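# Clamp the print's long edge between two magnetic wooden bars

## Task

Grip one of the print's long edges between a pair of the wooden bars so that their magnets join, with the bars covering that edge from one end to the other.

## Robot and tools

ROBOT. Two UR-style arms, left_arm and right_arm, each ending in a sixteen-motor hand with index, middle and ring fingers plus a thumb. right_arm has a right hand; left_arm has its mirror image. Base positions in the scene frame: left_arm (+0.054, +0.359, 0) m, right_arm (+0.036, -0.389, 0) m, each turned very slightly about z. A camera stand sits behind the arms. Cameras, all 672x504: cam_high, cam_low, cam_left_wrist, cam_right_wrist.

FRAME. All positions, velocities and targets use the scene frame: origin at table-top height midway between the nominal bases, +x out over the table, +z up, +y toward left_arm. Image left and right do not match arm names. Reported hand poses may be a few cm off, more at long reach.

HAND POINT AXES. +z runs along straight fingers toward the tips, +y points out of the palm face (palm surface at y = -0.062 m), +x goes across the palm away from the thumb on the right hand and toward the thumb on the left hand. A rigid mast on the palm side near the wrist can strike objects. Fingertips have rubber caps; the rest is hard plastic.

A ROW. Every command row has 48 numbers, each in [-1, 1], and both arms must be filled even if only one moves. Order: left dx, dy, dz, rx, ry, rz; left hand's 16 motors; left current_limit; left speed; then the same 24 for the right arm. dx..rz are an OFFSET, not a pose, measured from that arm's Hand target at the moment the action or move begins, along scene axes; 1.0 equals 0.6 m or 180 degrees; rx, ry, rz form one rotation vector turning about the hand point. Six zeros re-request the current Hand target. The controller limits commanded orientation to 32 degrees away from the measured one per step.

HAND MOTORS, in this exact order: index_mcp, index_abd, index_pip, index_dip, middle_mcp, middle_abd, middle_pip, middle_dip, ring_mcp, ring_abd, ring_pip, ring_dip, thumb_cmc, thumb_axl, thumb_mcp, thumb_ipl. Each is an absolute goal angle scaled between the hinge's stops. Values giving a straight digit: _mcp +0.75, _abd 0.00, _pip +0.58, _dip +0.70, thumb_cmc +0.71, thumb_axl +0.68, thumb_mcp +0.23, thumb_ipl +0.17. Moving toward -1 curls fingers toward the palm and swings the thumb in front of the palm. A 0 is a real goal; to leave a hand unchanged, echo its hand_goal, hand_current_limit and hand_speed. current_limit maps -1..+1 onto 0..550 mA (minimum 11 mA); speed gives (speed+1)/2 of 8.5 rad/s. Initial values: +0.4 and -0.6. Grip force grows with how far the goal lies past the object surface.

TOOLS.
execute_actions(actions, cameras): actions is a list of actions; each action is up to 15 rows of 1/30 s and a short one repeats its final row. Within an action every row counts from the same starting Hand target; the next action starts anew from the updated target, so repeating an offset keeps moving. Images return only for an empty list or when cameras names them (["all"] for all).
move(target, speed, blend, stop_force, zero, blocking, cameras): straight-line motion to one row, or a list of up to 15 rows, all offsets from the same starting Hand targets. speed in m/s, 0.002 to 3.6, default 0.25. blend in m rounds corners of a list. stop_force in N, 3 to 120, halts an arm's path on contact along its travel; do not rely on it when the hand rotates, and omit it when lifting off something. zero (default true) re-zeroes force before the move. blocking=false returns early and cannot be combined with stop_force. Max 10 s. The result adds a move: line (done, off_target, moving, held, fault, plus limits such as paced or held).
wait(seconds 0-10), stop(), zoom_image(camera, region [x0,y0,x1,y1], at most 504x504, latest image), zero_wrist_force(arm), read_manual(section), finished_scene(scene 1).

RESULTS. Per arm: end_effector_position (m), end_effector_quat_wxyz, velocities, Hand target (base of the next offset; the hand often rests a little short of it), joint positions and torques, hand_goal, hand_measured, hand_current_ma, hand_state (moving, goal, blocked, overload), Wrist force and torque in the end effector's own axes plus the peak since last shown. Warning lines: MOTOR HOT, HAND FAULT, OVER-TEMPERATURE FAULT.

AVOID. Anything leaving the table, or set down off it, fails the task. Arms are stiff: aiming even slightly beyond firm contact may trigger a fault stop (10 s) from about 150 N net force or joint torque limits (139 N m large joints, 26 N m wrist joints). Keep the arms, and one hand's grip, off the other arm; the clearance check is not foolproof. A hand motor drawing 495 mA or more for 5 s shuts off for 10 s. Sustained loads heat motors and can brake an arm for 30-60 s. Steer around an arm's own base. Loose objects may be nudged by outside pushes. End only once the clamp holds without the robot.

Each tool is called after "Call:" in YAML: its name, and indented under it one key for each argument.

## Session

Call:
execute_actions:
  actions: []

Scene clock: 0.00 s.
left_arm: end_effector_position=(+0.7370, -0.0940, +0.1816) hand_goal=(+0.754, +0.000, +0.576, +0.696, +0.754, +0.000, +0.576, +0.696, +0.754, +0.000, +0.576, +0.696, +0.714, +0.678, +0.226, +0.168) hand_measured=(+0.754, +0.000, +0.576, +0.696, +0.754, +0.000, +0.576, +0.696, +0.754, +0.000, +0.576, +0.696, +0.714, +0.678, +0.226, +0.168) hand_current_ma=(+0, +0, +0, +0, +0, +0, +0, +0, +0, +0, +0, +0, +0, +0, +0, +0) hand_state=(goal, goal, goal, goal, goal, goal, goal, goal, goal, goal, goal, goal, goal, goal, goal, goal) hand_current_limit=0.40 hand_speed=-0.60 end_effector_quat_wxyz=(+0.330, +0.611, -0.609, +0.383) | right_arm: end_effector_position=(+0.3504, -0.2142, +0.2008) hand_goal=(+0.754, +0.000, +0.576, +0.696, +0.754, +0.000, +0.576, +0.696, +0.754, +0.000, +0.576, +0.696, +0.714, +0.678, +0.226, +0.168) hand_measured=(+0.754, +0.000, +0.576, +0.696, +0.754, +0.000, +0.576, +0.696, +0.754, +0.000, +0.576, +0.696, +0.714, +0.678, +0.226, +0.168) hand_current_ma=(+0, +0, +0, +0, +0, +0, +0, +0, +0, +0, +0, +0, +0, +0, +0, +0) hand_state=(goal, goal, goal, goal, goal, goal, goal, goal, goal, goal, goal, goal, goal, goal, goal, goal) hand_current_limit=0.40 hand_speed=-0.60 end_effector_quat_wxyz=(-0.092, -0.091, +0.986, -0.109)
Joint positions: left_arm=[2.959 -2.484 -1.128 -0.742 0.549 -3.484] | right_arm=[0.018 -1.869 2.151 -1.68 -1.8 -1.707]
Joint velocities: within noise
Joint torques (N m): no reading
Wrist force (N): no reading
Wrist torque (N m): no reading
Wrist force, peak (N): no reading
Hand target: left_arm +0.7370, -0.0940, +0.1816; +0.330, +0.611, -0.609, +0.383 | right_arm +0.3504, -0.2142, +0.2008; -0.092, -0.091, +0.986, -0.109

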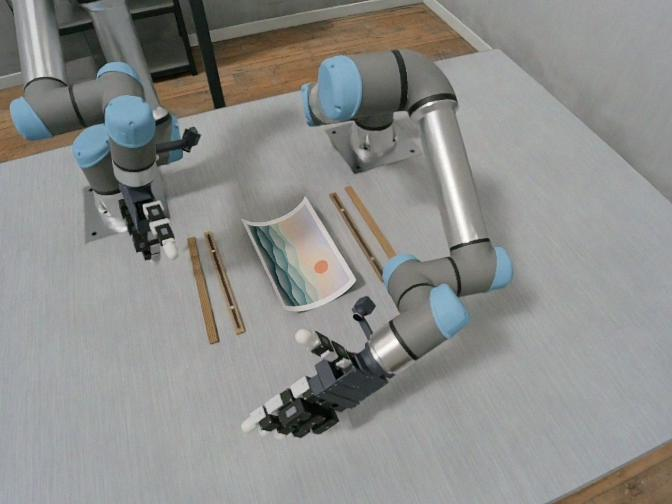

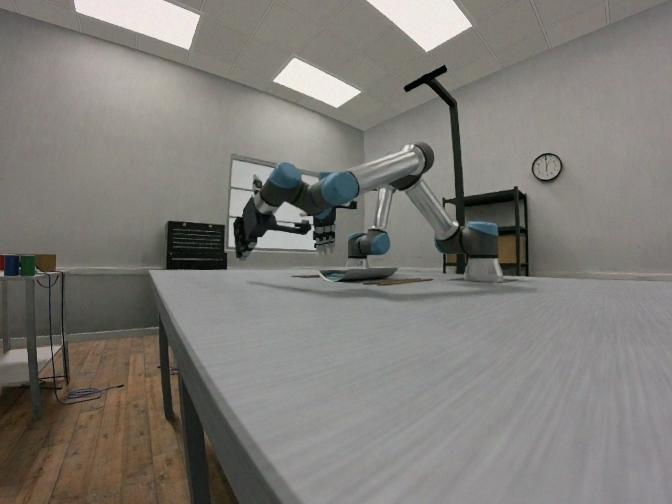

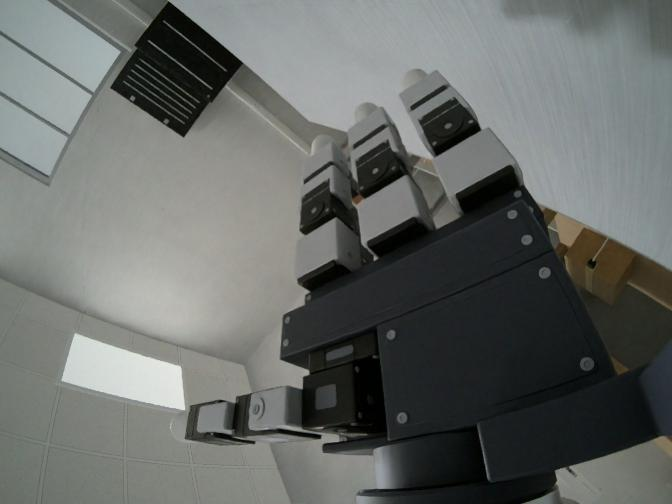

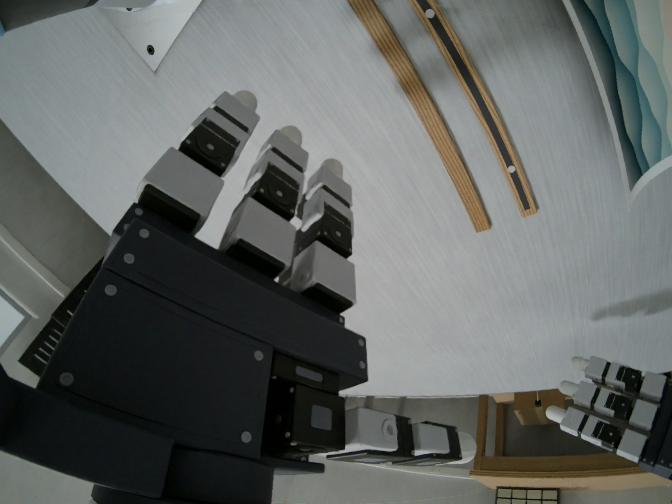

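Call:
zoom_image:
  camera: "cam_high"
  region: [170, 170, 420, 360]

Call:
zoom_image:
  camera: "cam_high"
  region: [170, 220, 270, 350]

Call:
zoom_image:
  camera: "cam_high"
  region: [310, 170, 430, 300]

Call:
zoom_image:
  camera: "cam_low"
  region: [220, 220, 500, 320]

Scaled by 2.016 from the camera's 672x504 image, which has a finer 960x720 frame.

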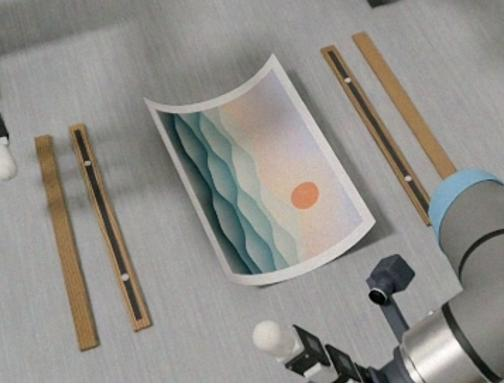

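Scaled by 3.877 from the camera's 672x504 image, which has a finer 960x720 frame.

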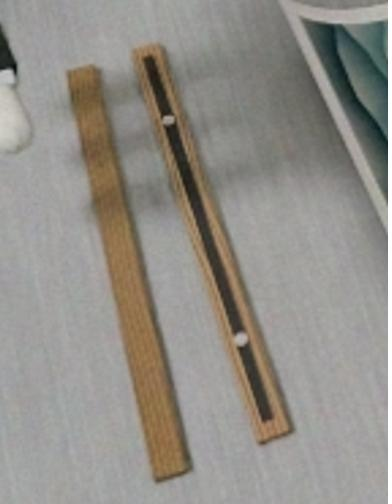

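Scaled by 3.877 from the camera's 672x504 image, which has a finer 960x720 frame.

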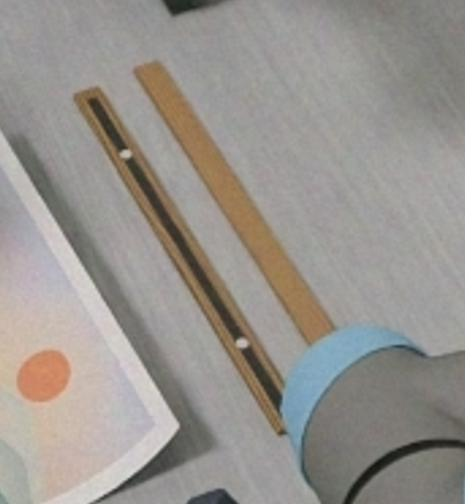

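Scaled by 1.800 from the camera's 672x504 image, which has a finer 960x720 frame.

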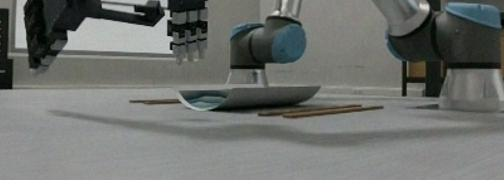

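Call:
move:
  target:
    - [0,0,0.25,0,0,0,0.754,0,0.576,0.696,0.754,0,0.576,0.696,0.754,0,0.576,0.696,0.714,0.678,0.226,0.168,0.4,-0.6,0,0,0,0,0,0,0.754,0,0.576,0.696,0.754,0,0.576,0.696,0.754,0,0.576,0.696,0.714,0.678,0.226,0.168,0.4,-0.6]
    - [-0.395,0.74,0.35,-0.047,-0.4465,-0.2,0.754,0,0.576,0.696,0.754,0,0.576,0.696,0.754,0,0.576,0.696,0.714,0.678,0.226,0.168,0.4,-0.6,0,0,0,0,0,0,0.754,0,0.576,0.696,0.754,0,0.576,0.696,0.754,0,0.576,0.696,0.714,0.678,0.226,0.168,0.4,-0.6]
  blend: [0.05, 0]
  speed: 0.25
  cameras: ["all"]

Scene clock: 26.43 s.
left_arm: end_effector_position=(+0.5000, +0.3500, +0.3916) hand_goal=(+0.754, +0.000, +0.576, +0.696, +0.754, +0.000, +0.576, +0.696, +0.754, +0.000, +0.576, +0.696, +0.714, +0.678, +0.226, +0.168) hand_measured=(+0.746, -0.002, +0.576, +0.696, +0.746, -0.002, +0.576, +0.696, +0.748, -0.002, +0.576, +0.696, +0.706, +0.678, +0.226, +0.168) hand_current_ma=(-19, -2, +0, +0, -21, -2, +0, +0, -16, -2, +0, +0, -17, -1, +0, -1) hand_state=(goal, goal, goal, goal, goal, goal, goal, goal, goal, goal, goal, goal, goal, goal, goal, goal) hand_current_limit=0.40 hand_speed=-0.60 end_effector_quat_wxyz=(+0.000, -0.001, +0.794, -0.608) | right_arm: end_effector_position=(+0.3504, -0.2142, +0.2008) hand_goal=(+0.754, +0.000, +0.576, +0.696, +0.754, +0.000, +0.576, +0.696, +0.754, +0.000, +0.576, +0.696, +0.714, +0.678, +0.226, +0.168) hand_measured=(+0.752, +0.000, +0.576, +0.696, +0.754, +0.000, +0.576, +0.696, +0.754, +0.000, +0.576, +0.696, +0.714, +0.678, +0.224, +0.168) hand_current_ma=(-2, +0, +1, +0, -2, +0, +1, +0, -2, +0, +1, +0, +0, -2, -6, -1) hand_state=(goal, goal, goal, goal, goal, goal, goal, goal, goal, goal, goal, goal, goal, goal, goal, goal) hand_current_limit=0.40 hand_speed=-0.60 end_effector_quat_wxyz=(-0.092, -0.091, +0.986, -0.109)
Joint positions: left_arm=[3.749 -1.707 -1.329 -2.829 0.696 -0.329] | right_arm=[0.018 -1.869 2.151 -1.68 -1.8 -1.707]
Joint torques (N m): left_arm=[10.16 19.29 30.16 -1.48 1.08 2.26] | right_arm=[1.07 -8.47 -22.85 -1.96 -1.05 0.11]
Wrist force (N): left_arm=[-0.3 -1.7 -0.4] | right_arm=[-0.1 0.0 0.0]
Wrist torque (N m): left_arm=[-0.11 0.22 0.11] | right_arm=[0.00 0.01 -0.01]
Wrist force, peak (N): left_arm=[-0.1 -2.1 0.1] | right_arm=[0.1 -0.2 0.4]
Hand target: left_arm +0.5000, +0.3500, +0.3916; +0.000, -0.001, +0.794, -0.608 | right_arm +0.3504, -0.2142, +0.2008; -0.092, -0.091, +0.986, -0.109
Off the commanded pose: left_arm 0.000 m, 0 deg | right_arm 0.000 m, 0 deg.
move: done

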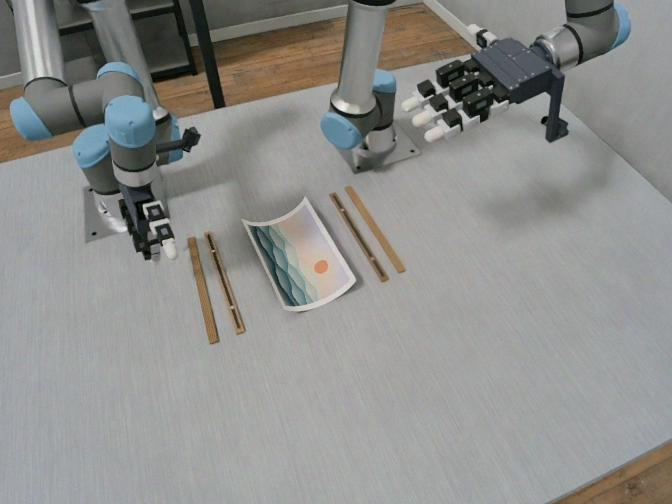

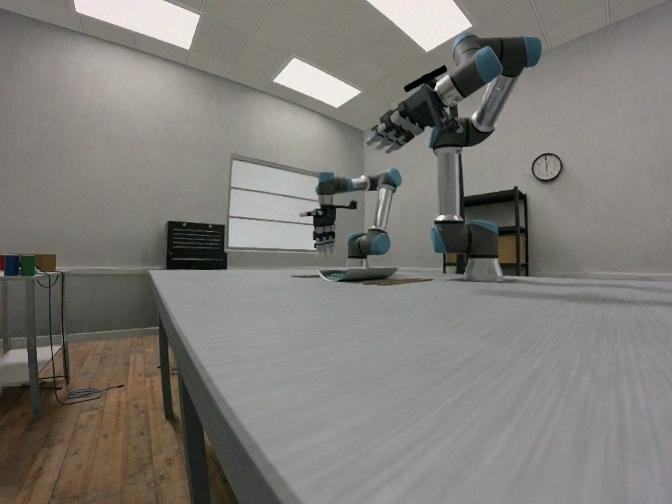

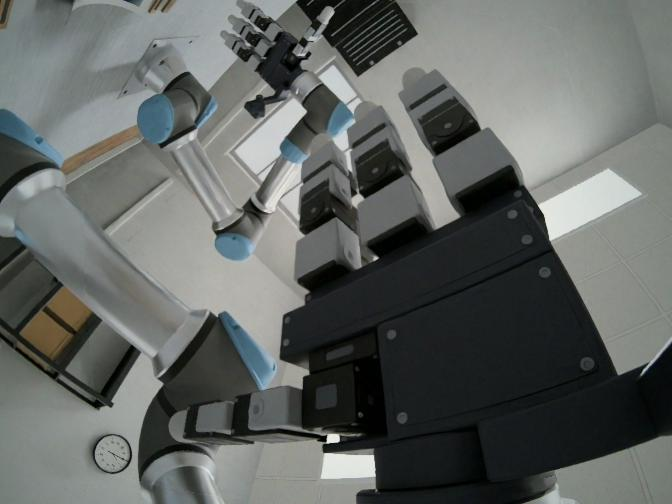

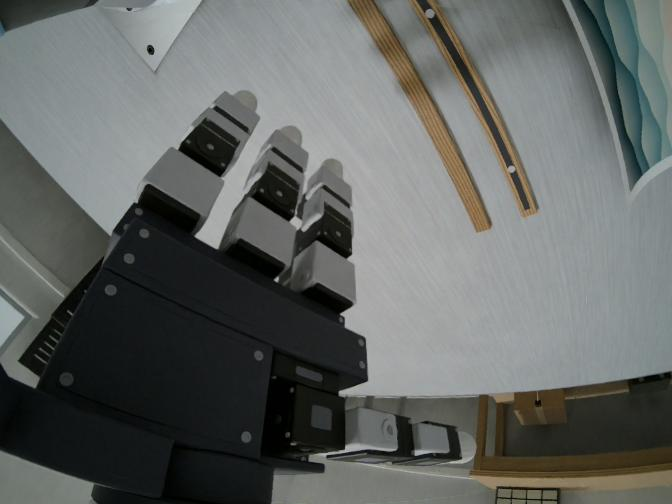

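Call:
zoom_image:
  camera: "cam_high"
  region: [80, 90, 220, 270]

Call:
zoom_image:
  camera: "cam_high"
  region: [380, 0, 640, 180]

Call:
zoom_image:
  camera: "cam_high"
  region: [310, 120, 430, 300]

Call:
zoom_image:
  camera: "cam_high"
  region: [180, 180, 380, 350]

Scaled by 2.800 from the camera's 672x504 image, which has a finer 960x720 frame.

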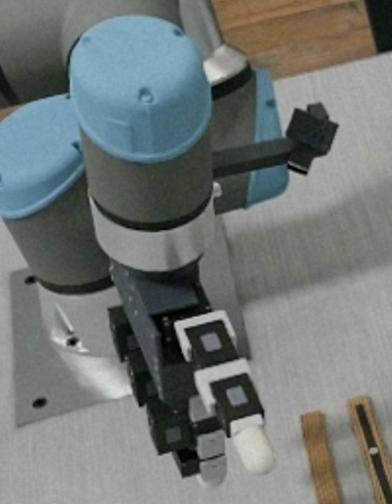

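Scaled by 1.938 from the camera's 672x504 image, which has a finer 960x720 frame.

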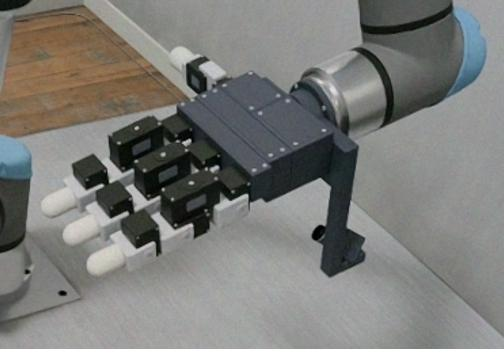

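Scaled by 2.800 from the camera's 672x504 image, which has a finer 960x720 frame.

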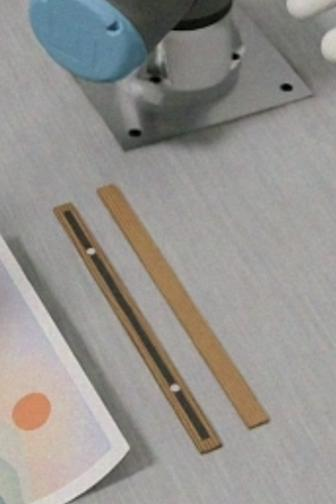

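Scaled by 2.520 from the camera's 672x504 image, which has a finer 960x720 frame.

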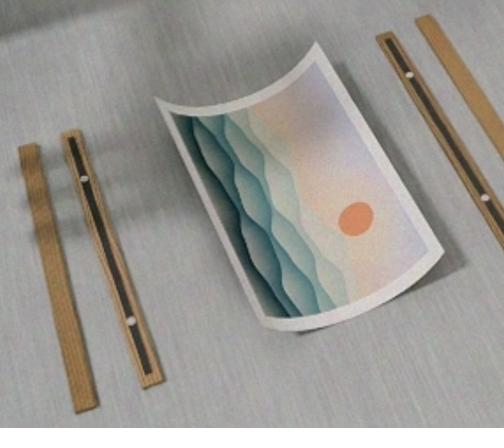

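Call:
move:
  target: [-0.288,-0.147,-0.2026,0.25,0,0,0.3425,0,0.576,0.696,0.3425,0,0.576,0.696,0.3425,0,0.576,0.696,0.714,0.678,0.226,0.168,0.4,-0.6,0,0,0,0,0,0,0.754,0,0.576,0.696,0.754,0,0.576,0.696,0.754,0,0.576,0.696,0.714,0.678,0.226,0.168,0.4,-0.6]
  speed: 0.25
  cameras: ["cam_high","cam_left_wrist"]

Scene clock: 40.27 s.
left_arm: end_effector_position=(+0.3272, +0.2618, +0.2701) hand_goal=(+0.342, +0.000, +0.576, +0.696, +0.342, +0.000, +0.576, +0.696, +0.342, +0.000, +0.576, +0.696, +0.714, +0.678, +0.226, +0.168) hand_measured=(+0.338, -0.002, +0.576, +0.696, +0.336, -0.002, +0.576, +0.696, +0.338, -0.002, +0.576, +0.696, +0.706, +0.678, +0.224, +0.168) hand_current_ma=(-12, -2, +0, +0, -14, -2, +0, +0, -10, -2, +0, +0, -17, -1, -4, -1) hand_state=(goal, goal, goal, goal, goal, goal, goal, goal, goal, goal, goal, goal, goal, goal, goal, goal) hand_current_limit=0.40 hand_speed=-0.60 end_effector_quat_wxyz=(+0.000, +0.000, +0.966, -0.258) | right_arm: end_effector_position=(+0.3504, -0.2142, +0.2008) hand_goal=(+0.754, +0.000, +0.576, +0.696, +0.754, +0.000, +0.576, +0.696, +0.754, +0.000, +0.576, +0.696, +0.714, +0.678, +0.226, +0.168) hand_measured=(+0.752, +0.000, +0.576, +0.696, +0.754, +0.000, +0.576, +0.696, +0.754, +0.000, +0.576, +0.696, +0.714, +0.678, +0.224, +0.168) hand_current_ma=(-2, +0, +1, +0, -2, +0, +1, +0, -2, +0, +1, +0, +0, -2, -6, -1) hand_state=(goal, goal, goal, goal, goal, goal, goal, goal, goal, goal, goal, goal, goal, goal, goal, goal) hand_current_limit=0.40 hand_speed=-0.60 end_effector_quat_wxyz=(-0.092, -0.091, +0.986, -0.109)
Joint positions: left_arm=[3.368 -1.025 -2.114 -1.726 1.069 -1.261] | right_arm=[0.018 -1.869 2.151 -1.68 -1.8 -1.707]
Joint torques (N m): left_arm=[-9.79 6.51 16.08 3.24 0.86 -2.11] | right_arm=[0.65 -8.18 -23.52 -2.39 -1.27 0.24]
Wrist force (N): left_arm=[-0.2 -0.9 -0.1] | right_arm=[-0.1 0.0 -0.2]
Wrist torque (N m): left_arm=[0.00 0.15 0.19] | right_arm=[0.01 0.01 -0.01]
Wrist force, peak (N): left_arm=[-0.6 -2.0 -0.5] | right_arm=[-0.1 -0.4 0.0]
Hand target: left_arm +0.3272, +0.2618, +0.2701; +0.000, -0.001, +0.966, -0.258 | right_arm +0.3504, -0.2142, +0.2008; -0.092, -0.091, +0.986, -0.109
Off the commanded pose: left_arm 0.000 m, 0 deg | right_arm 0.000 m, 0 deg.
move: done
Images, in order (width x height): cam_high 672x504, cam_left_wrist 672x504.

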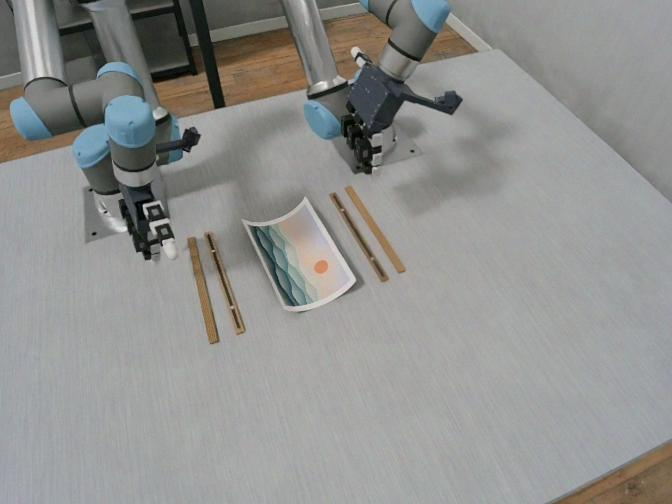

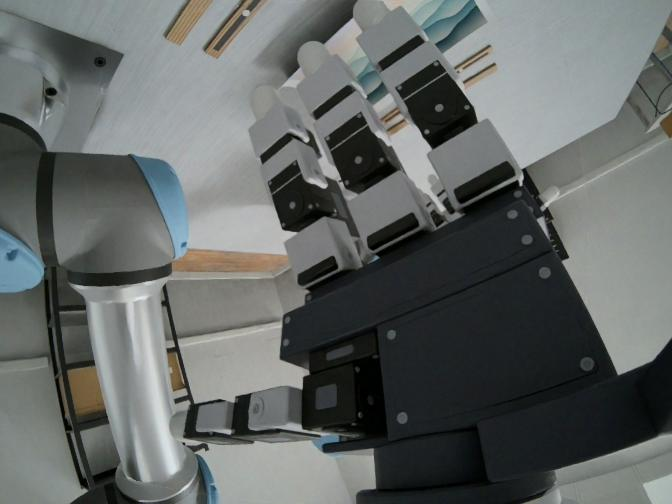

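Call:
move:
  target: [0,0,-0.2,0,0,0,0.3425,0,0.576,0.696,0.3425,0,0.576,0.696,0.3425,0,0.576,0.696,0.714,0.678,0.226,0.168,0.4,-0.6,0,0,0,0,0,0,0.754,0,0.576,0.696,0.754,0,0.576,0.696,0.754,0,0.576,0.696,0.714,0.678,0.226,0.168,0.4,-0.6]
  speed: 0.2
  cameras: ["cam_high","cam_left_wrist"]

Call:
zoom_image:
  camera: "cam_high"
  region: [290, 130, 440, 300]

Call:
zoom_image:
  camera: "cam_left_wrist"
  region: [150, 0, 550, 200]

Scene clock: 42.50 s.
left_arm: end_effector_position=(+0.3272, +0.2618, +0.1501) hand_goal=(+0.342, +0.000, +0.576, +0.696, +0.342, +0.000, +0.576, +0.696, +0.342, +0.000, +0.576, +0.696, +0.714, +0.678, +0.226, +0.168) hand_measured=(+0.338, -0.002, +0.576, +0.696, +0.336, -0.002, +0.576, +0.696, +0.338, -0.002, +0.576, +0.696, +0.706, +0.678, +0.224, +0.168) hand_current_ma=(-11, -2, +0, +0, -13, -2, +0, +0, -10, -2, +0, +0, -17, -1, -4, -1) hand_state=(goal, goal, goal, goal, goal, goal, goal, goal, goal, goal, goal, goal, goal, goal, goal, goal) hand_current_limit=0.40 hand_speed=-0.60 end_effector_quat_wxyz=(+0.000, +0.000, +0.966, -0.258) | right_arm: end_effector_position=(+0.3504, -0.2142, +0.2008) hand_goal=(+0.754, +0.000, +0.576, +0.696, +0.754, +0.000, +0.576, +0.696, +0.754, +0.000, +0.576, +0.696, +0.714, +0.678, +0.226, +0.168) hand_measured=(+0.752, +0.000, +0.576, +0.696, +0.754, +0.000, +0.576, +0.696, +0.754, +0.000, +0.576, +0.696, +0.714, +0.678, +0.224, +0.168) hand_current_ma=(-2, +0, +1, +0, -2, +0, +1, +0, -2, +0, +1, +0, +0, -2, -6, -1) hand_state=(goal, goal, goal, goal, goal, goal, goal, goal, goal, goal, goal, goal, goal, goal, goal, goal) hand_current_limit=0.40 hand_speed=-0.60 end_effector_quat_wxyz=(-0.092, -0.091, +0.986, -0.109)
Joint positions: left_arm=[3.368 -1.087 -2.398 -1.38 1.069 -1.261] | right_arm=[0.018 -1.869 2.151 -1.68 -1.8 -1.707]
Joint torques (N m): left_arm=[-8.04 -4.07 13.39 3.37 0.93 -2.14] | right_arm=[-0.39 -8.01 -23.17 -2.33 -1.08 0.1]
Wrist force (N): left_arm=[-0.1 -0.8 -0.2] | right_arm=[-0.1 0.0 0.2]
Wrist torque (N m): left_arm=[0.06 0.13 0.18] | right_arm=[-0.02 0.00 -0.01]
Wrist force, peak (N): left_arm=[-0.3 -1.2 -1.0] | right_arm=[0.0 -0.3 0.0]
Hand target: left_arm +0.3272, +0.2618, +0.1501; +0.000, -0.001, +0.966, -0.258 | right_arm +0.3504, -0.2142, +0.2008; -0.092, -0.091, +0.986, -0.109
Off the commanded pose: left_arm 0.000 m, 0 deg | right_arm 0.000 m, 0 deg.
move: done
Images, in order (width x height): cam_high 672x504, cam_left_wrist 672x504.

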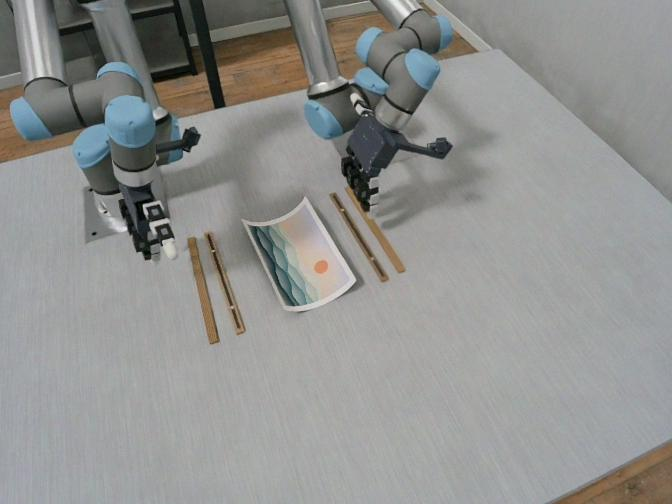

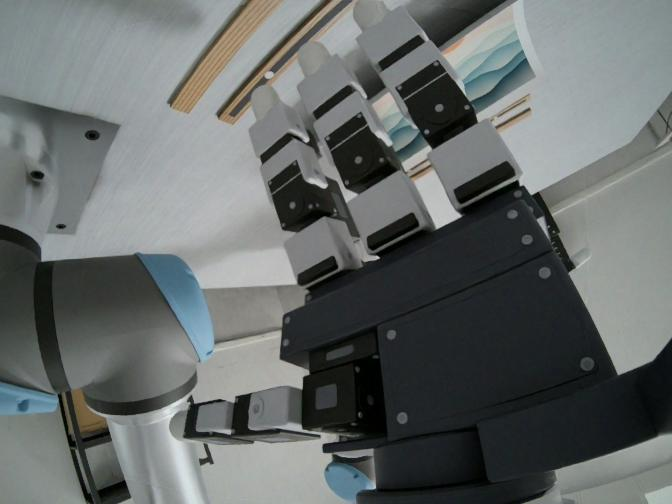

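Scaled by 2.965 from the camera's 672x504 image, which has a finer 960x720 frame.

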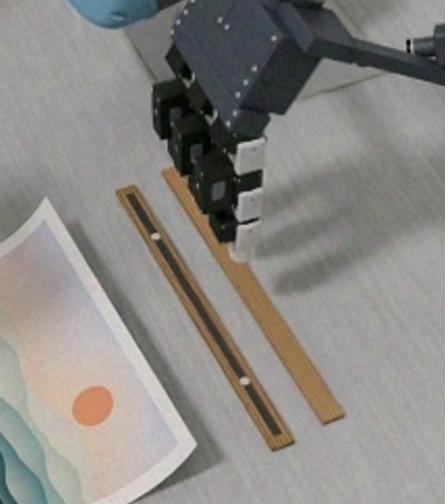

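Scaled by 1.260 from the camera's 672x504 image, which has a finer 960x720 frame.

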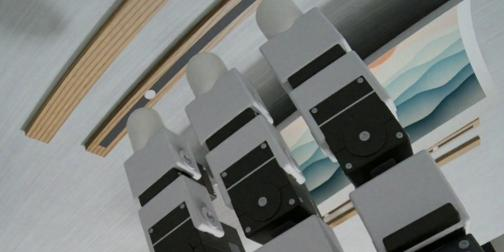

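Call:
move:
  target: [0.045,0,-0.083,0,0,0,0.3425,0,0.576,0.696,0.3425,0,0.576,0.696,0.3425,0,0.576,0.696,0.714,0.678,0.226,0.168,0.4,-0.6,0,0,0,0,0,0,0.754,0,0.576,0.696,0.754,0,0.576,0.696,0.754,0,0.576,0.696,0.714,0.678,0.226,0.168,0.4,-0.6]
  speed: 0.1
  stop_force: 5
  cameras: ["cam_high","cam_left_wrist"]

Call:
zoom_image:
  camera: "cam_high"
  region: [300, 160, 420, 300]

Call:
zoom_image:
  camera: "cam_left_wrist"
  region: [150, 0, 550, 200]

Scene clock: 46.30 s.
left_arm: end_effector_position=(+0.3542, +0.2618, +0.1003) hand_goal=(+0.342, +0.000, +0.576, +0.696, +0.342, +0.000, +0.576, +0.696, +0.342, +0.000, +0.576, +0.696, +0.714, +0.678, +0.226, +0.168) hand_measured=(+0.338, -0.002, +0.576, +0.696, +0.336, -0.002, +0.576, +0.696, +0.338, -0.002, +0.576, +0.696, +0.706, +0.678, +0.224, +0.168) hand_current_ma=(-11, -2, +0, +0, -13, -2, +0, +0, -10, -2, +0, +0, -17, -1, -4, -1) hand_state=(goal, goal, goal, goal, goal, goal, goal, goal, goal, goal, goal, goal, goal, goal, goal, goal) hand_current_limit=0.40 hand_speed=-0.60 end_effector_quat_wxyz=(+0.000, -0.001, +0.966, -0.258) | right_arm: end_effector_position=(+0.3504, -0.2142, +0.2008) hand_goal=(+0.754, +0.000, +0.576, +0.696, +0.754, +0.000, +0.576, +0.696, +0.754, +0.000, +0.576, +0.696, +0.714, +0.678, +0.226, +0.168) hand_measured=(+0.752, +0.000, +0.576, +0.696, +0.754, +0.000, +0.576, +0.696, +0.754, +0.000, +0.576, +0.696, +0.714, +0.678, +0.224, +0.168) hand_current_ma=(-2, +0, +1, +0, -2, +0, +1, +0, -2, +0, +1, +0, +0, -2, -6, -1) hand_state=(goal, goal, goal, goal, goal, goal, goal, goal, goal, goal, goal, goal, goal, goal, goal, goal) hand_current_limit=0.40 hand_speed=-0.60 end_effector_quat_wxyz=(-0.092, -0.091, +0.986, -0.109)
Joint positions: left_arm=[3.343 -1.262 -2.45 -1.14 1.066 -1.289] | right_arm=[0.018 -1.869 2.151 -1.68 -1.8 -1.707]
Joint torques (N m): left_arm=[-9.58 -2.28 11.45 3.57 1.07 -2.18] | right_arm=[-0.37 -8.39 -23.03 -2.26 -1.25 0.05]
Wrist force (N): left_arm=[0.3 -0.8 0.1] | right_arm=[0.1 -0.2 0.0]
Wrist torque (N m): left_arm=[0.02 0.07 0.24] | right_arm=[-0.03 -0.01 0.00]
Wrist force, peak (N): left_arm=[-0.2 -1.1 -0.9] | right_arm=[0.1 -0.4 0.1]
Hand target: left_arm +0.3542, +0.2618, +0.1003; +0.000, -0.001, +0.966, -0.258 | right_arm +0.3504, -0.2142, +0.2008; -0.092, -0.091, +0.986, -0.109
Off the commanded pose: left_arm 0.000 m, 0 deg | right_arm 0.000 m, 0 deg.
move: done
Images, in order (width x height): cam_high 672x504, cam_left_wrist 672x504.

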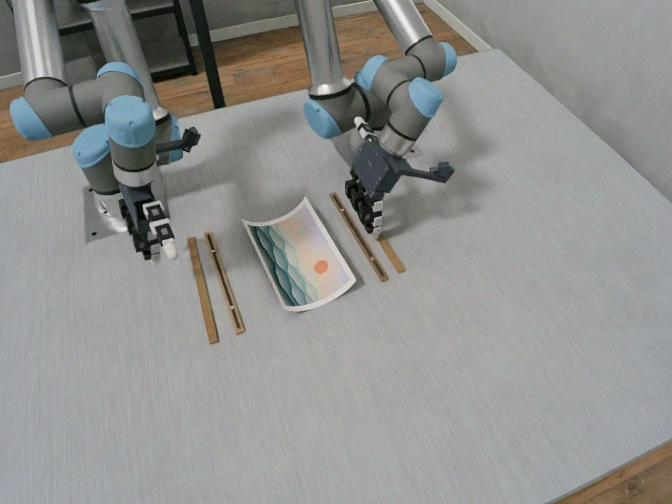

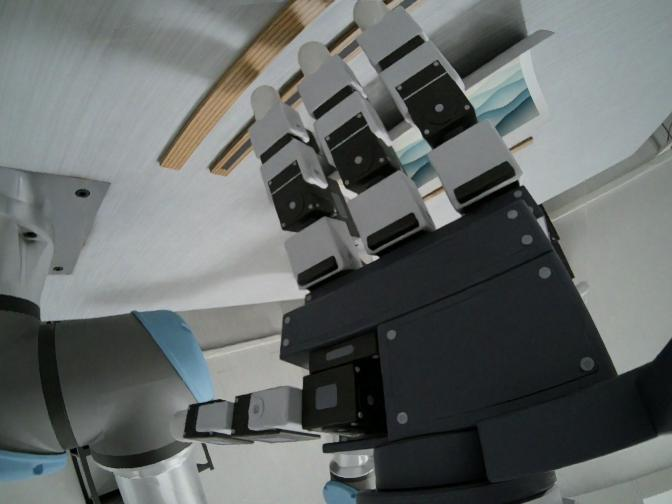

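Scaled by 3.600 from the camera's 672x504 image, which has a finer 960x720 frame.

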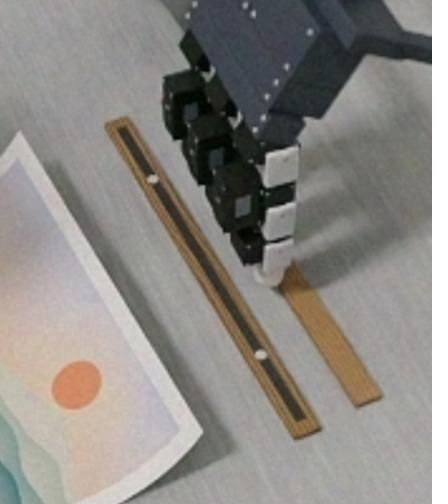

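Scaled by 1.260 from the camera's 672x504 image, which has a finer 960x720 frame.

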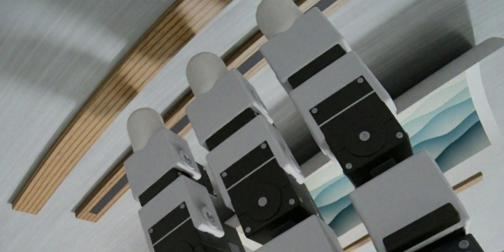

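Call:
move:
  target: [0,-0.0117,-0.0188,0,0,0.0222,0.3425,0,0.576,0.696,0.3425,0,0.576,0.696,0.3425,0,0.576,0.696,0.714,0.678,0.226,0.168,0.4,-0.6,0,0,0,0,0,0,0.754,0,0.576,0.696,0.754,0,0.576,0.696,0.754,0,0.576,0.696,0.714,0.678,0.226,0.168,0.4,-0.6]
  speed: 0.05
  stop_force: 4
  cameras: ["cam_high","cam_left_wrist"]

Call:
zoom_image:
  camera: "cam_high"
  region: [290, 170, 410, 300]

Call:
zoom_image:
  camera: "cam_left_wrist"
  region: [150, 0, 550, 200]

Scene clock: 50.20 s.
left_arm: end_effector_position=(+0.3542, +0.2548, +0.0890) hand_goal=(+0.342, +0.000, +0.576, +0.696, +0.342, +0.000, +0.576, +0.696, +0.342, +0.000, +0.576, +0.696, +0.714, +0.678, +0.226, +0.168) hand_measured=(+0.338, -0.002, +0.576, +0.696, +0.336, -0.002, +0.576, +0.696, +0.338, -0.002, +0.576, +0.696, +0.706, +0.678, +0.224, +0.168) hand_current_ma=(-11, -2, +0, +0, -13, -2, +0, +0, -10, -2, +0, +0, -17, -1, -4, -1) hand_state=(goal, goal, goal, goal, goal, goal, goal, goal, goal, goal, goal, goal, goal, goal, goal, goal) hand_current_limit=0.40 hand_speed=-0.60 end_effector_quat_wxyz=(+0.009, -0.034, +0.965, -0.258) | right_arm: end_effector_position=(+0.3504, -0.2142, +0.2008) hand_goal=(+0.754, +0.000, +0.576, +0.696, +0.754, +0.000, +0.576, +0.696, +0.754, +0.000, +0.576, +0.696, +0.714, +0.678, +0.226, +0.168) hand_measured=(+0.752, +0.000, +0.576, +0.696, +0.754, +0.000, +0.576, +0.696, +0.754, +0.000, +0.576, +0.696, +0.714, +0.678, +0.224, +0.168) hand_current_ma=(-2, +0, +1, +0, -2, +0, +1, +0, -2, +0, +1, +0, +0, -2, -6, -1) hand_state=(goal, goal, goal, goal, goal, goal, goal, goal, goal, goal, goal, goal, goal, goal, goal, goal) hand_current_limit=0.40 hand_speed=-0.60 end_effector_quat_wxyz=(-0.092, -0.091, +0.986, -0.109)
Joint positions: left_arm=[3.328 -1.288 -2.484 -1.033 1.056 -1.386] | right_arm=[0.018 -1.869 2.151 -1.68 -1.8 -1.707]
Joint torques (N m): left_arm=[-10.14 -1.47 10.18 3.32 -1.93 -1.97] | right_arm=[-0.13 -7.08 -22.33 -2.25 -1.33 0.1]
Wrist force (N): left_arm=[0.2 -1.1 0.2] | right_arm=[-0.1 -0.2 0.1]
Wrist torque (N m): left_arm=[-0.04 0.07 0.24] | right_arm=[-0.04 0.01 -0.01]
Wrist force, peak (N): left_arm=[0.4 -1.2 0.2] | right_arm=[-0.2 -0.2 0.2]
Hand target: left_arm +0.3542, +0.2548, +0.0890; +0.009, -0.034, +0.965, -0.258 | right_arm +0.3504, -0.2142, +0.2008; -0.092, -0.091, +0.986, -0.109
Off the commanded pose: left_arm 0.000 m, 0 deg | right_arm 0.000 m, 0 deg.
move: done
Images, in order (width x height): cam_high 672x504, cam_left_wrist 672x504.

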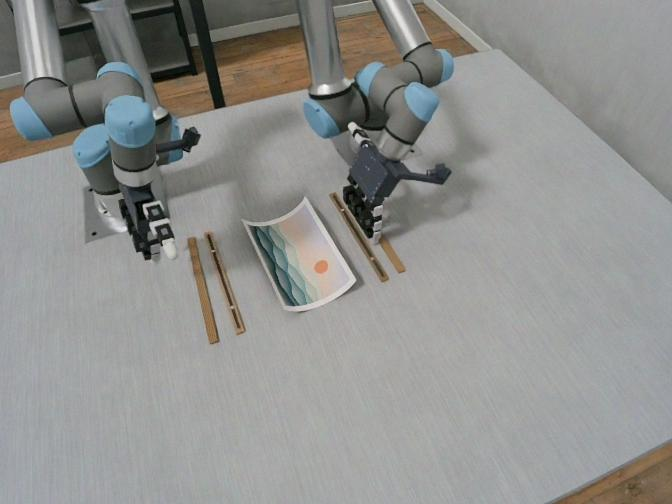

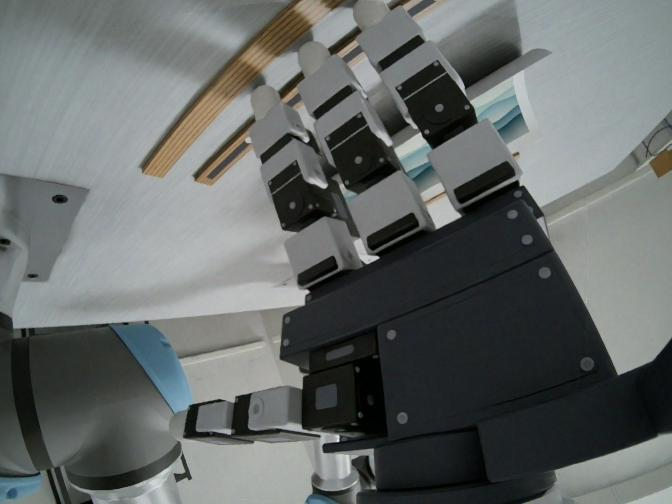

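Scaled by 3.877 from the camera's 672x504 image, which has a finer 960x720 frame.

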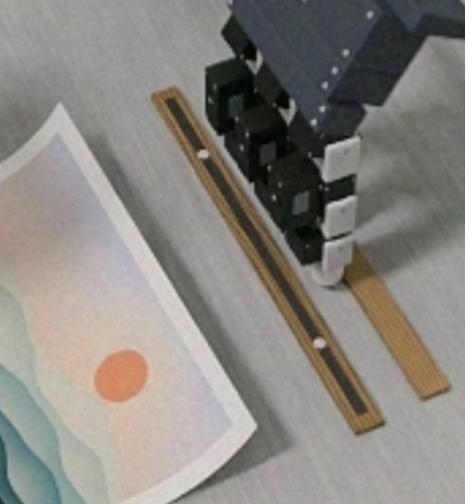

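Scaled by 1.260 from the camera's 672x504 image, which has a finer 960x720 frame.

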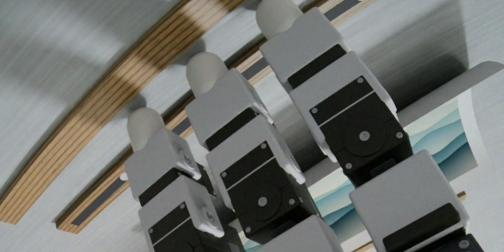

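Call:
move:
  target: [0.02,-0.003,-0.01,0,0,0,0.3425,0,0.576,0.696,0.3425,0,0.576,0.696,0.3425,0,0.576,0.696,0.714,0.678,0.226,0.168,0.4,-0.6,0,0,0,0,0,0,0.754,0,0.576,0.696,0.754,0,0.576,0.696,0.754,0,0.576,0.696,0.714,0.678,0.226,0.168,0.4,-0.6]
  speed: 0.02
  stop_force: 3
  cameras: ["cam_high"]

Call:
zoom_image:
  camera: "cam_high"
  region: [290, 170, 410, 300]

Scene clock: 52.93 s.
left_arm: end_effector_position=(+0.3620, +0.2536, +0.0851) hand_goal=(+0.342, +0.000, +0.576, +0.696, +0.342, +0.000, +0.576, +0.696, +0.342, +0.000, +0.576, +0.696, +0.714, +0.678, +0.226, +0.168) hand_measured=(+0.338, +0.002, +0.574, +0.696, +0.336, +0.000, +0.574, +0.696, +0.338, +0.000, +0.576, +0.696, +0.706, +0.678, +0.224, +0.168) hand_current_ma=(-11, +2, -2, +0, -12, +1, -2, +0, -9, +0, -2, +0, -17, -1, -4, -1) hand_state=(goal, goal, goal, goal, goal, goal, goal, goal, goal, goal, goal, goal, goal, goal, goal, goal) hand_current_limit=0.40 hand_speed=-0.60 end_effector_quat_wxyz=(+0.009, -0.034, +0.965, -0.258) | right_arm: end_effector_position=(+0.3504, -0.2142, +0.2008) hand_goal=(+0.754, +0.000, +0.576, +0.696, +0.754, +0.000, +0.576, +0.696, +0.754, +0.000, +0.576, +0.696, +0.714, +0.678, +0.226, +0.168) hand_measured=(+0.752, +0.000, +0.576, +0.696, +0.754, +0.000, +0.576, +0.696, +0.754, +0.000, +0.576, +0.696, +0.714, +0.678, +0.224, +0.168) hand_current_ma=(-2, +0, +1, +0, -2, +0, +1, +0, -2, +0, +1, +0, +0, -2, -6, -1) hand_state=(goal, goal, goal, goal, goal, goal, goal, goal, goal, goal, goal, goal, goal, goal, goal, goal) hand_current_limit=0.40 hand_speed=-0.60 end_effector_quat_wxyz=(-0.092, -0.091, +0.986, -0.109)
Joint positions: left_arm=[3.318 -1.324 -2.474 -1 1.055 -1.397] | right_arm=[0.018 -1.869 2.151 -1.68 -1.8 -1.707]
Joint torques (N m): left_arm=[9.89 13.87 10.18 0.35 1.04 2.2] | right_arm=[0.08 -7.55 -23.48 -2.35 -1.43 0.17]
Wrist force (N): left_arm=[-0.2 -2.0 -1.5] | right_arm=[0.1 -0.2 0.1]
Wrist torque (N m): left_arm=[0.10 0.05 0.09] | right_arm=[-0.03 -0.02 0.00]
Wrist force, peak (N): left_arm=[0.9 -6.9 -10.6] | right_arm=[0.1 -0.1 0.4]
Hand target: left_arm +0.3620, +0.2536, +0.0851; +0.009, -0.034, +0.965, -0.258 (not the last commanded pose) | right_arm +0.3504, -0.2142, +0.2008; -0.092, -0.091, +0.986, -0.109
Off the commanded pose: left_arm 0.005 m, 0 deg | right_arm 0.000 m, 0 deg.
move: contact (left_arm)
Images, in order (width x height): cam_high 672x504.

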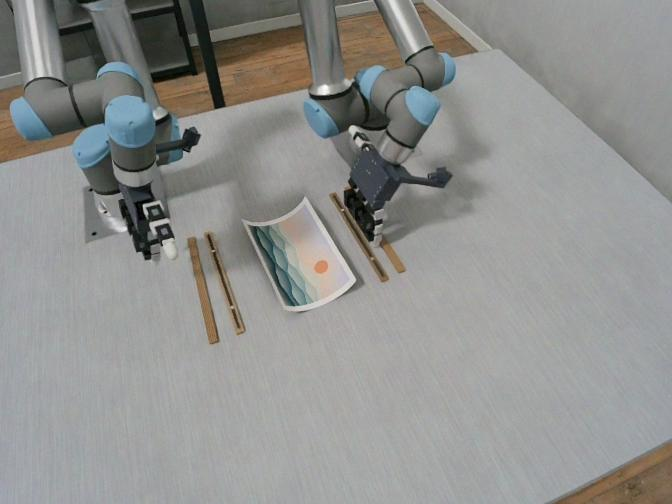

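Scaled by 3.877 from the camera's 672x504 image, which has a finer 960x720 frame.

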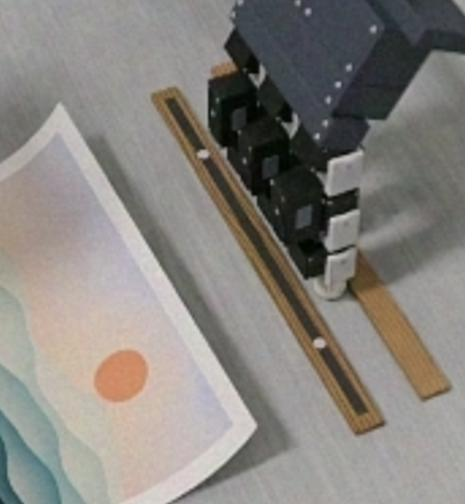

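Call:
move:
  target: [0.0,-0.04,0.002,0,0,0.0056,0.3425,0,0.576,0.696,0.3425,0,0.576,0.696,0.3425,0,0.576,0.696,0.714,0.678,0.226,0.168,0.4,-0.6,0,0,0,0,0,0,0.754,0,0.576,0.696,0.754,0,0.576,0.696,0.754,0,0.576,0.696,0.714,0.678,0.226,0.168,0.4,-0.6]
  speed: 0.05
  cameras: ["cam_high","cam_left_wrist"]

Call:
zoom_image:
  camera: "cam_high"
  region: [290, 170, 410, 300]

Call:
zoom_image:
  camera: "cam_left_wrist"
  region: [150, 0, 550, 200]

Scene clock: 54.77 s.
left_arm: end_effector_position=(+0.3620, +0.2297, +0.0863) hand_goal=(+0.342, +0.000, +0.576, +0.696, +0.342, +0.000, +0.576, +0.696, +0.342, +0.000, +0.576, +0.696, +0.714, +0.678, +0.226, +0.168) hand_measured=(+0.336, +0.002, +0.574, +0.696, +0.336, +0.000, +0.574, +0.696, +0.338, +0.000, +0.576, +0.696, +0.706, +0.678, +0.224, +0.168) hand_current_ma=(-12, +2, -3, +0, -12, +1, -2, +0, -9, +0, -2, +0, -17, -1, -4, -1) hand_state=(goal, goal, goal, goal, goal, goal, goal, goal, goal, goal, goal, goal, goal, goal, goal, goal) hand_current_limit=0.40 hand_speed=-0.60 end_effector_quat_wxyz=(+0.011, -0.043, +0.965, -0.258) | right_arm: end_effector_position=(+0.3504, -0.2142, +0.2008) hand_goal=(+0.754, +0.000, +0.576, +0.696, +0.754, +0.000, +0.576, +0.696, +0.754, +0.000, +0.576, +0.696, +0.714, +0.678, +0.226, +0.168) hand_measured=(+0.752, +0.000, +0.576, +0.696, +0.754, +0.000, +0.576, +0.696, +0.754, +0.000, +0.576, +0.696, +0.714, +0.678, +0.224, +0.168) hand_current_ma=(-2, +0, +1, +0, -2, +0, +1, +0, -2, +0, +1, +0, +0, -2, -6, -1) hand_state=(goal, goal, goal, goal, goal, goal, goal, goal, goal, goal, goal, goal, goal, goal, goal, goal) hand_current_limit=0.40 hand_speed=-0.60 end_effector_quat_wxyz=(-0.092, -0.091, +0.986, -0.109)
Joint positions: left_arm=[3.243 -1.347 -2.472 -0.927 1.049 -1.503] | right_arm=[0.018 -1.869 2.151 -1.68 -1.8 -1.707]
Joint torques (N m): left_arm=[-10.88 1.55 27.12 3.39 0.61 -2.06] | right_arm=[-0.45 -8.02 -23.72 -2.59 -1.44 -0.11]
Wrist force (N): left_arm=[-0.3 -0.9 0.0] | right_arm=[0.0 0.2 0.0]
Wrist torque (N m): left_arm=[-0.01 0.14 0.18] | right_arm=[0.02 0.00 0.00]
Wrist force, peak (N): left_arm=[-0.3 -2.1 -1.7] | right_arm=[-0.1 -0.2 0.3]
Hand target: left_arm +0.3620, +0.2296, +0.0863; +0.011, -0.043, +0.965, -0.258 | right_arm +0.3504, -0.2142, +0.2008; -0.092, -0.091, +0.986, -0.109
Off the commanded pose: left_arm 0.000 m, 0 deg | right_arm 0.000 m, 0 deg.
move: done
Images, in order (width x height): cam_high 672x504, cam_left_wrist 672x504.

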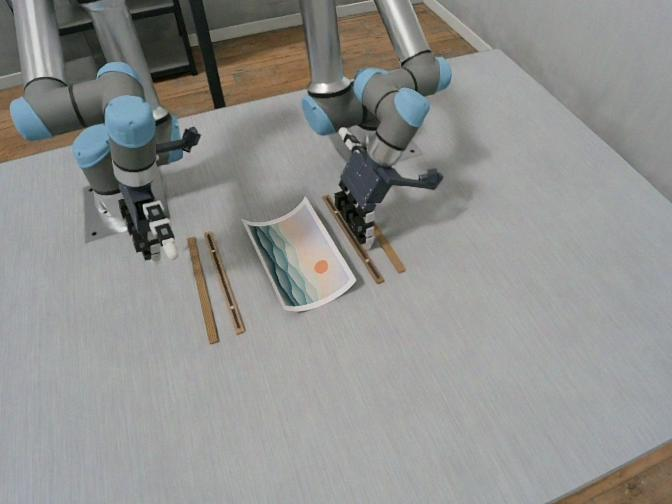

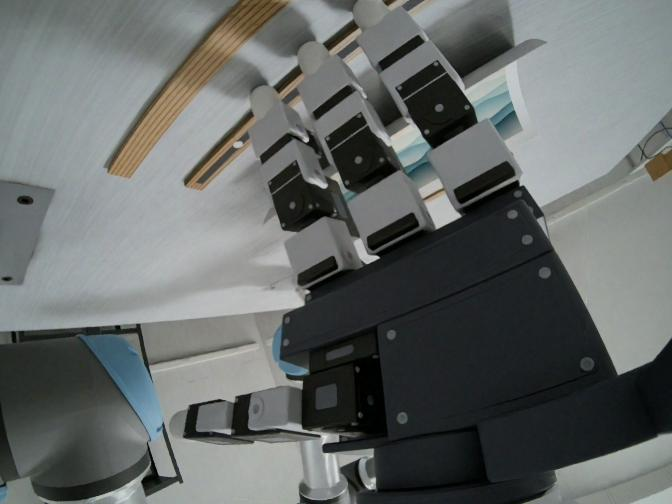

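Scaled by 3.877 from the camera's 672x504 image, which has a finer 960x720 frame.

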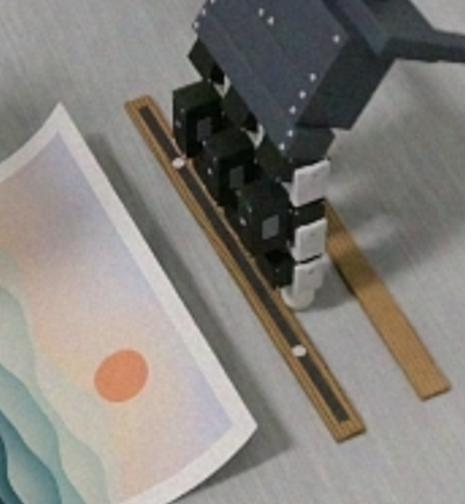

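Scaled by 1.260 from the camera's 672x504 image, which has a finer 960x720 frame.

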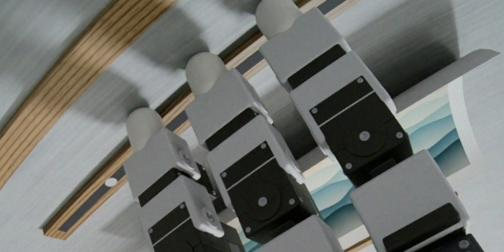

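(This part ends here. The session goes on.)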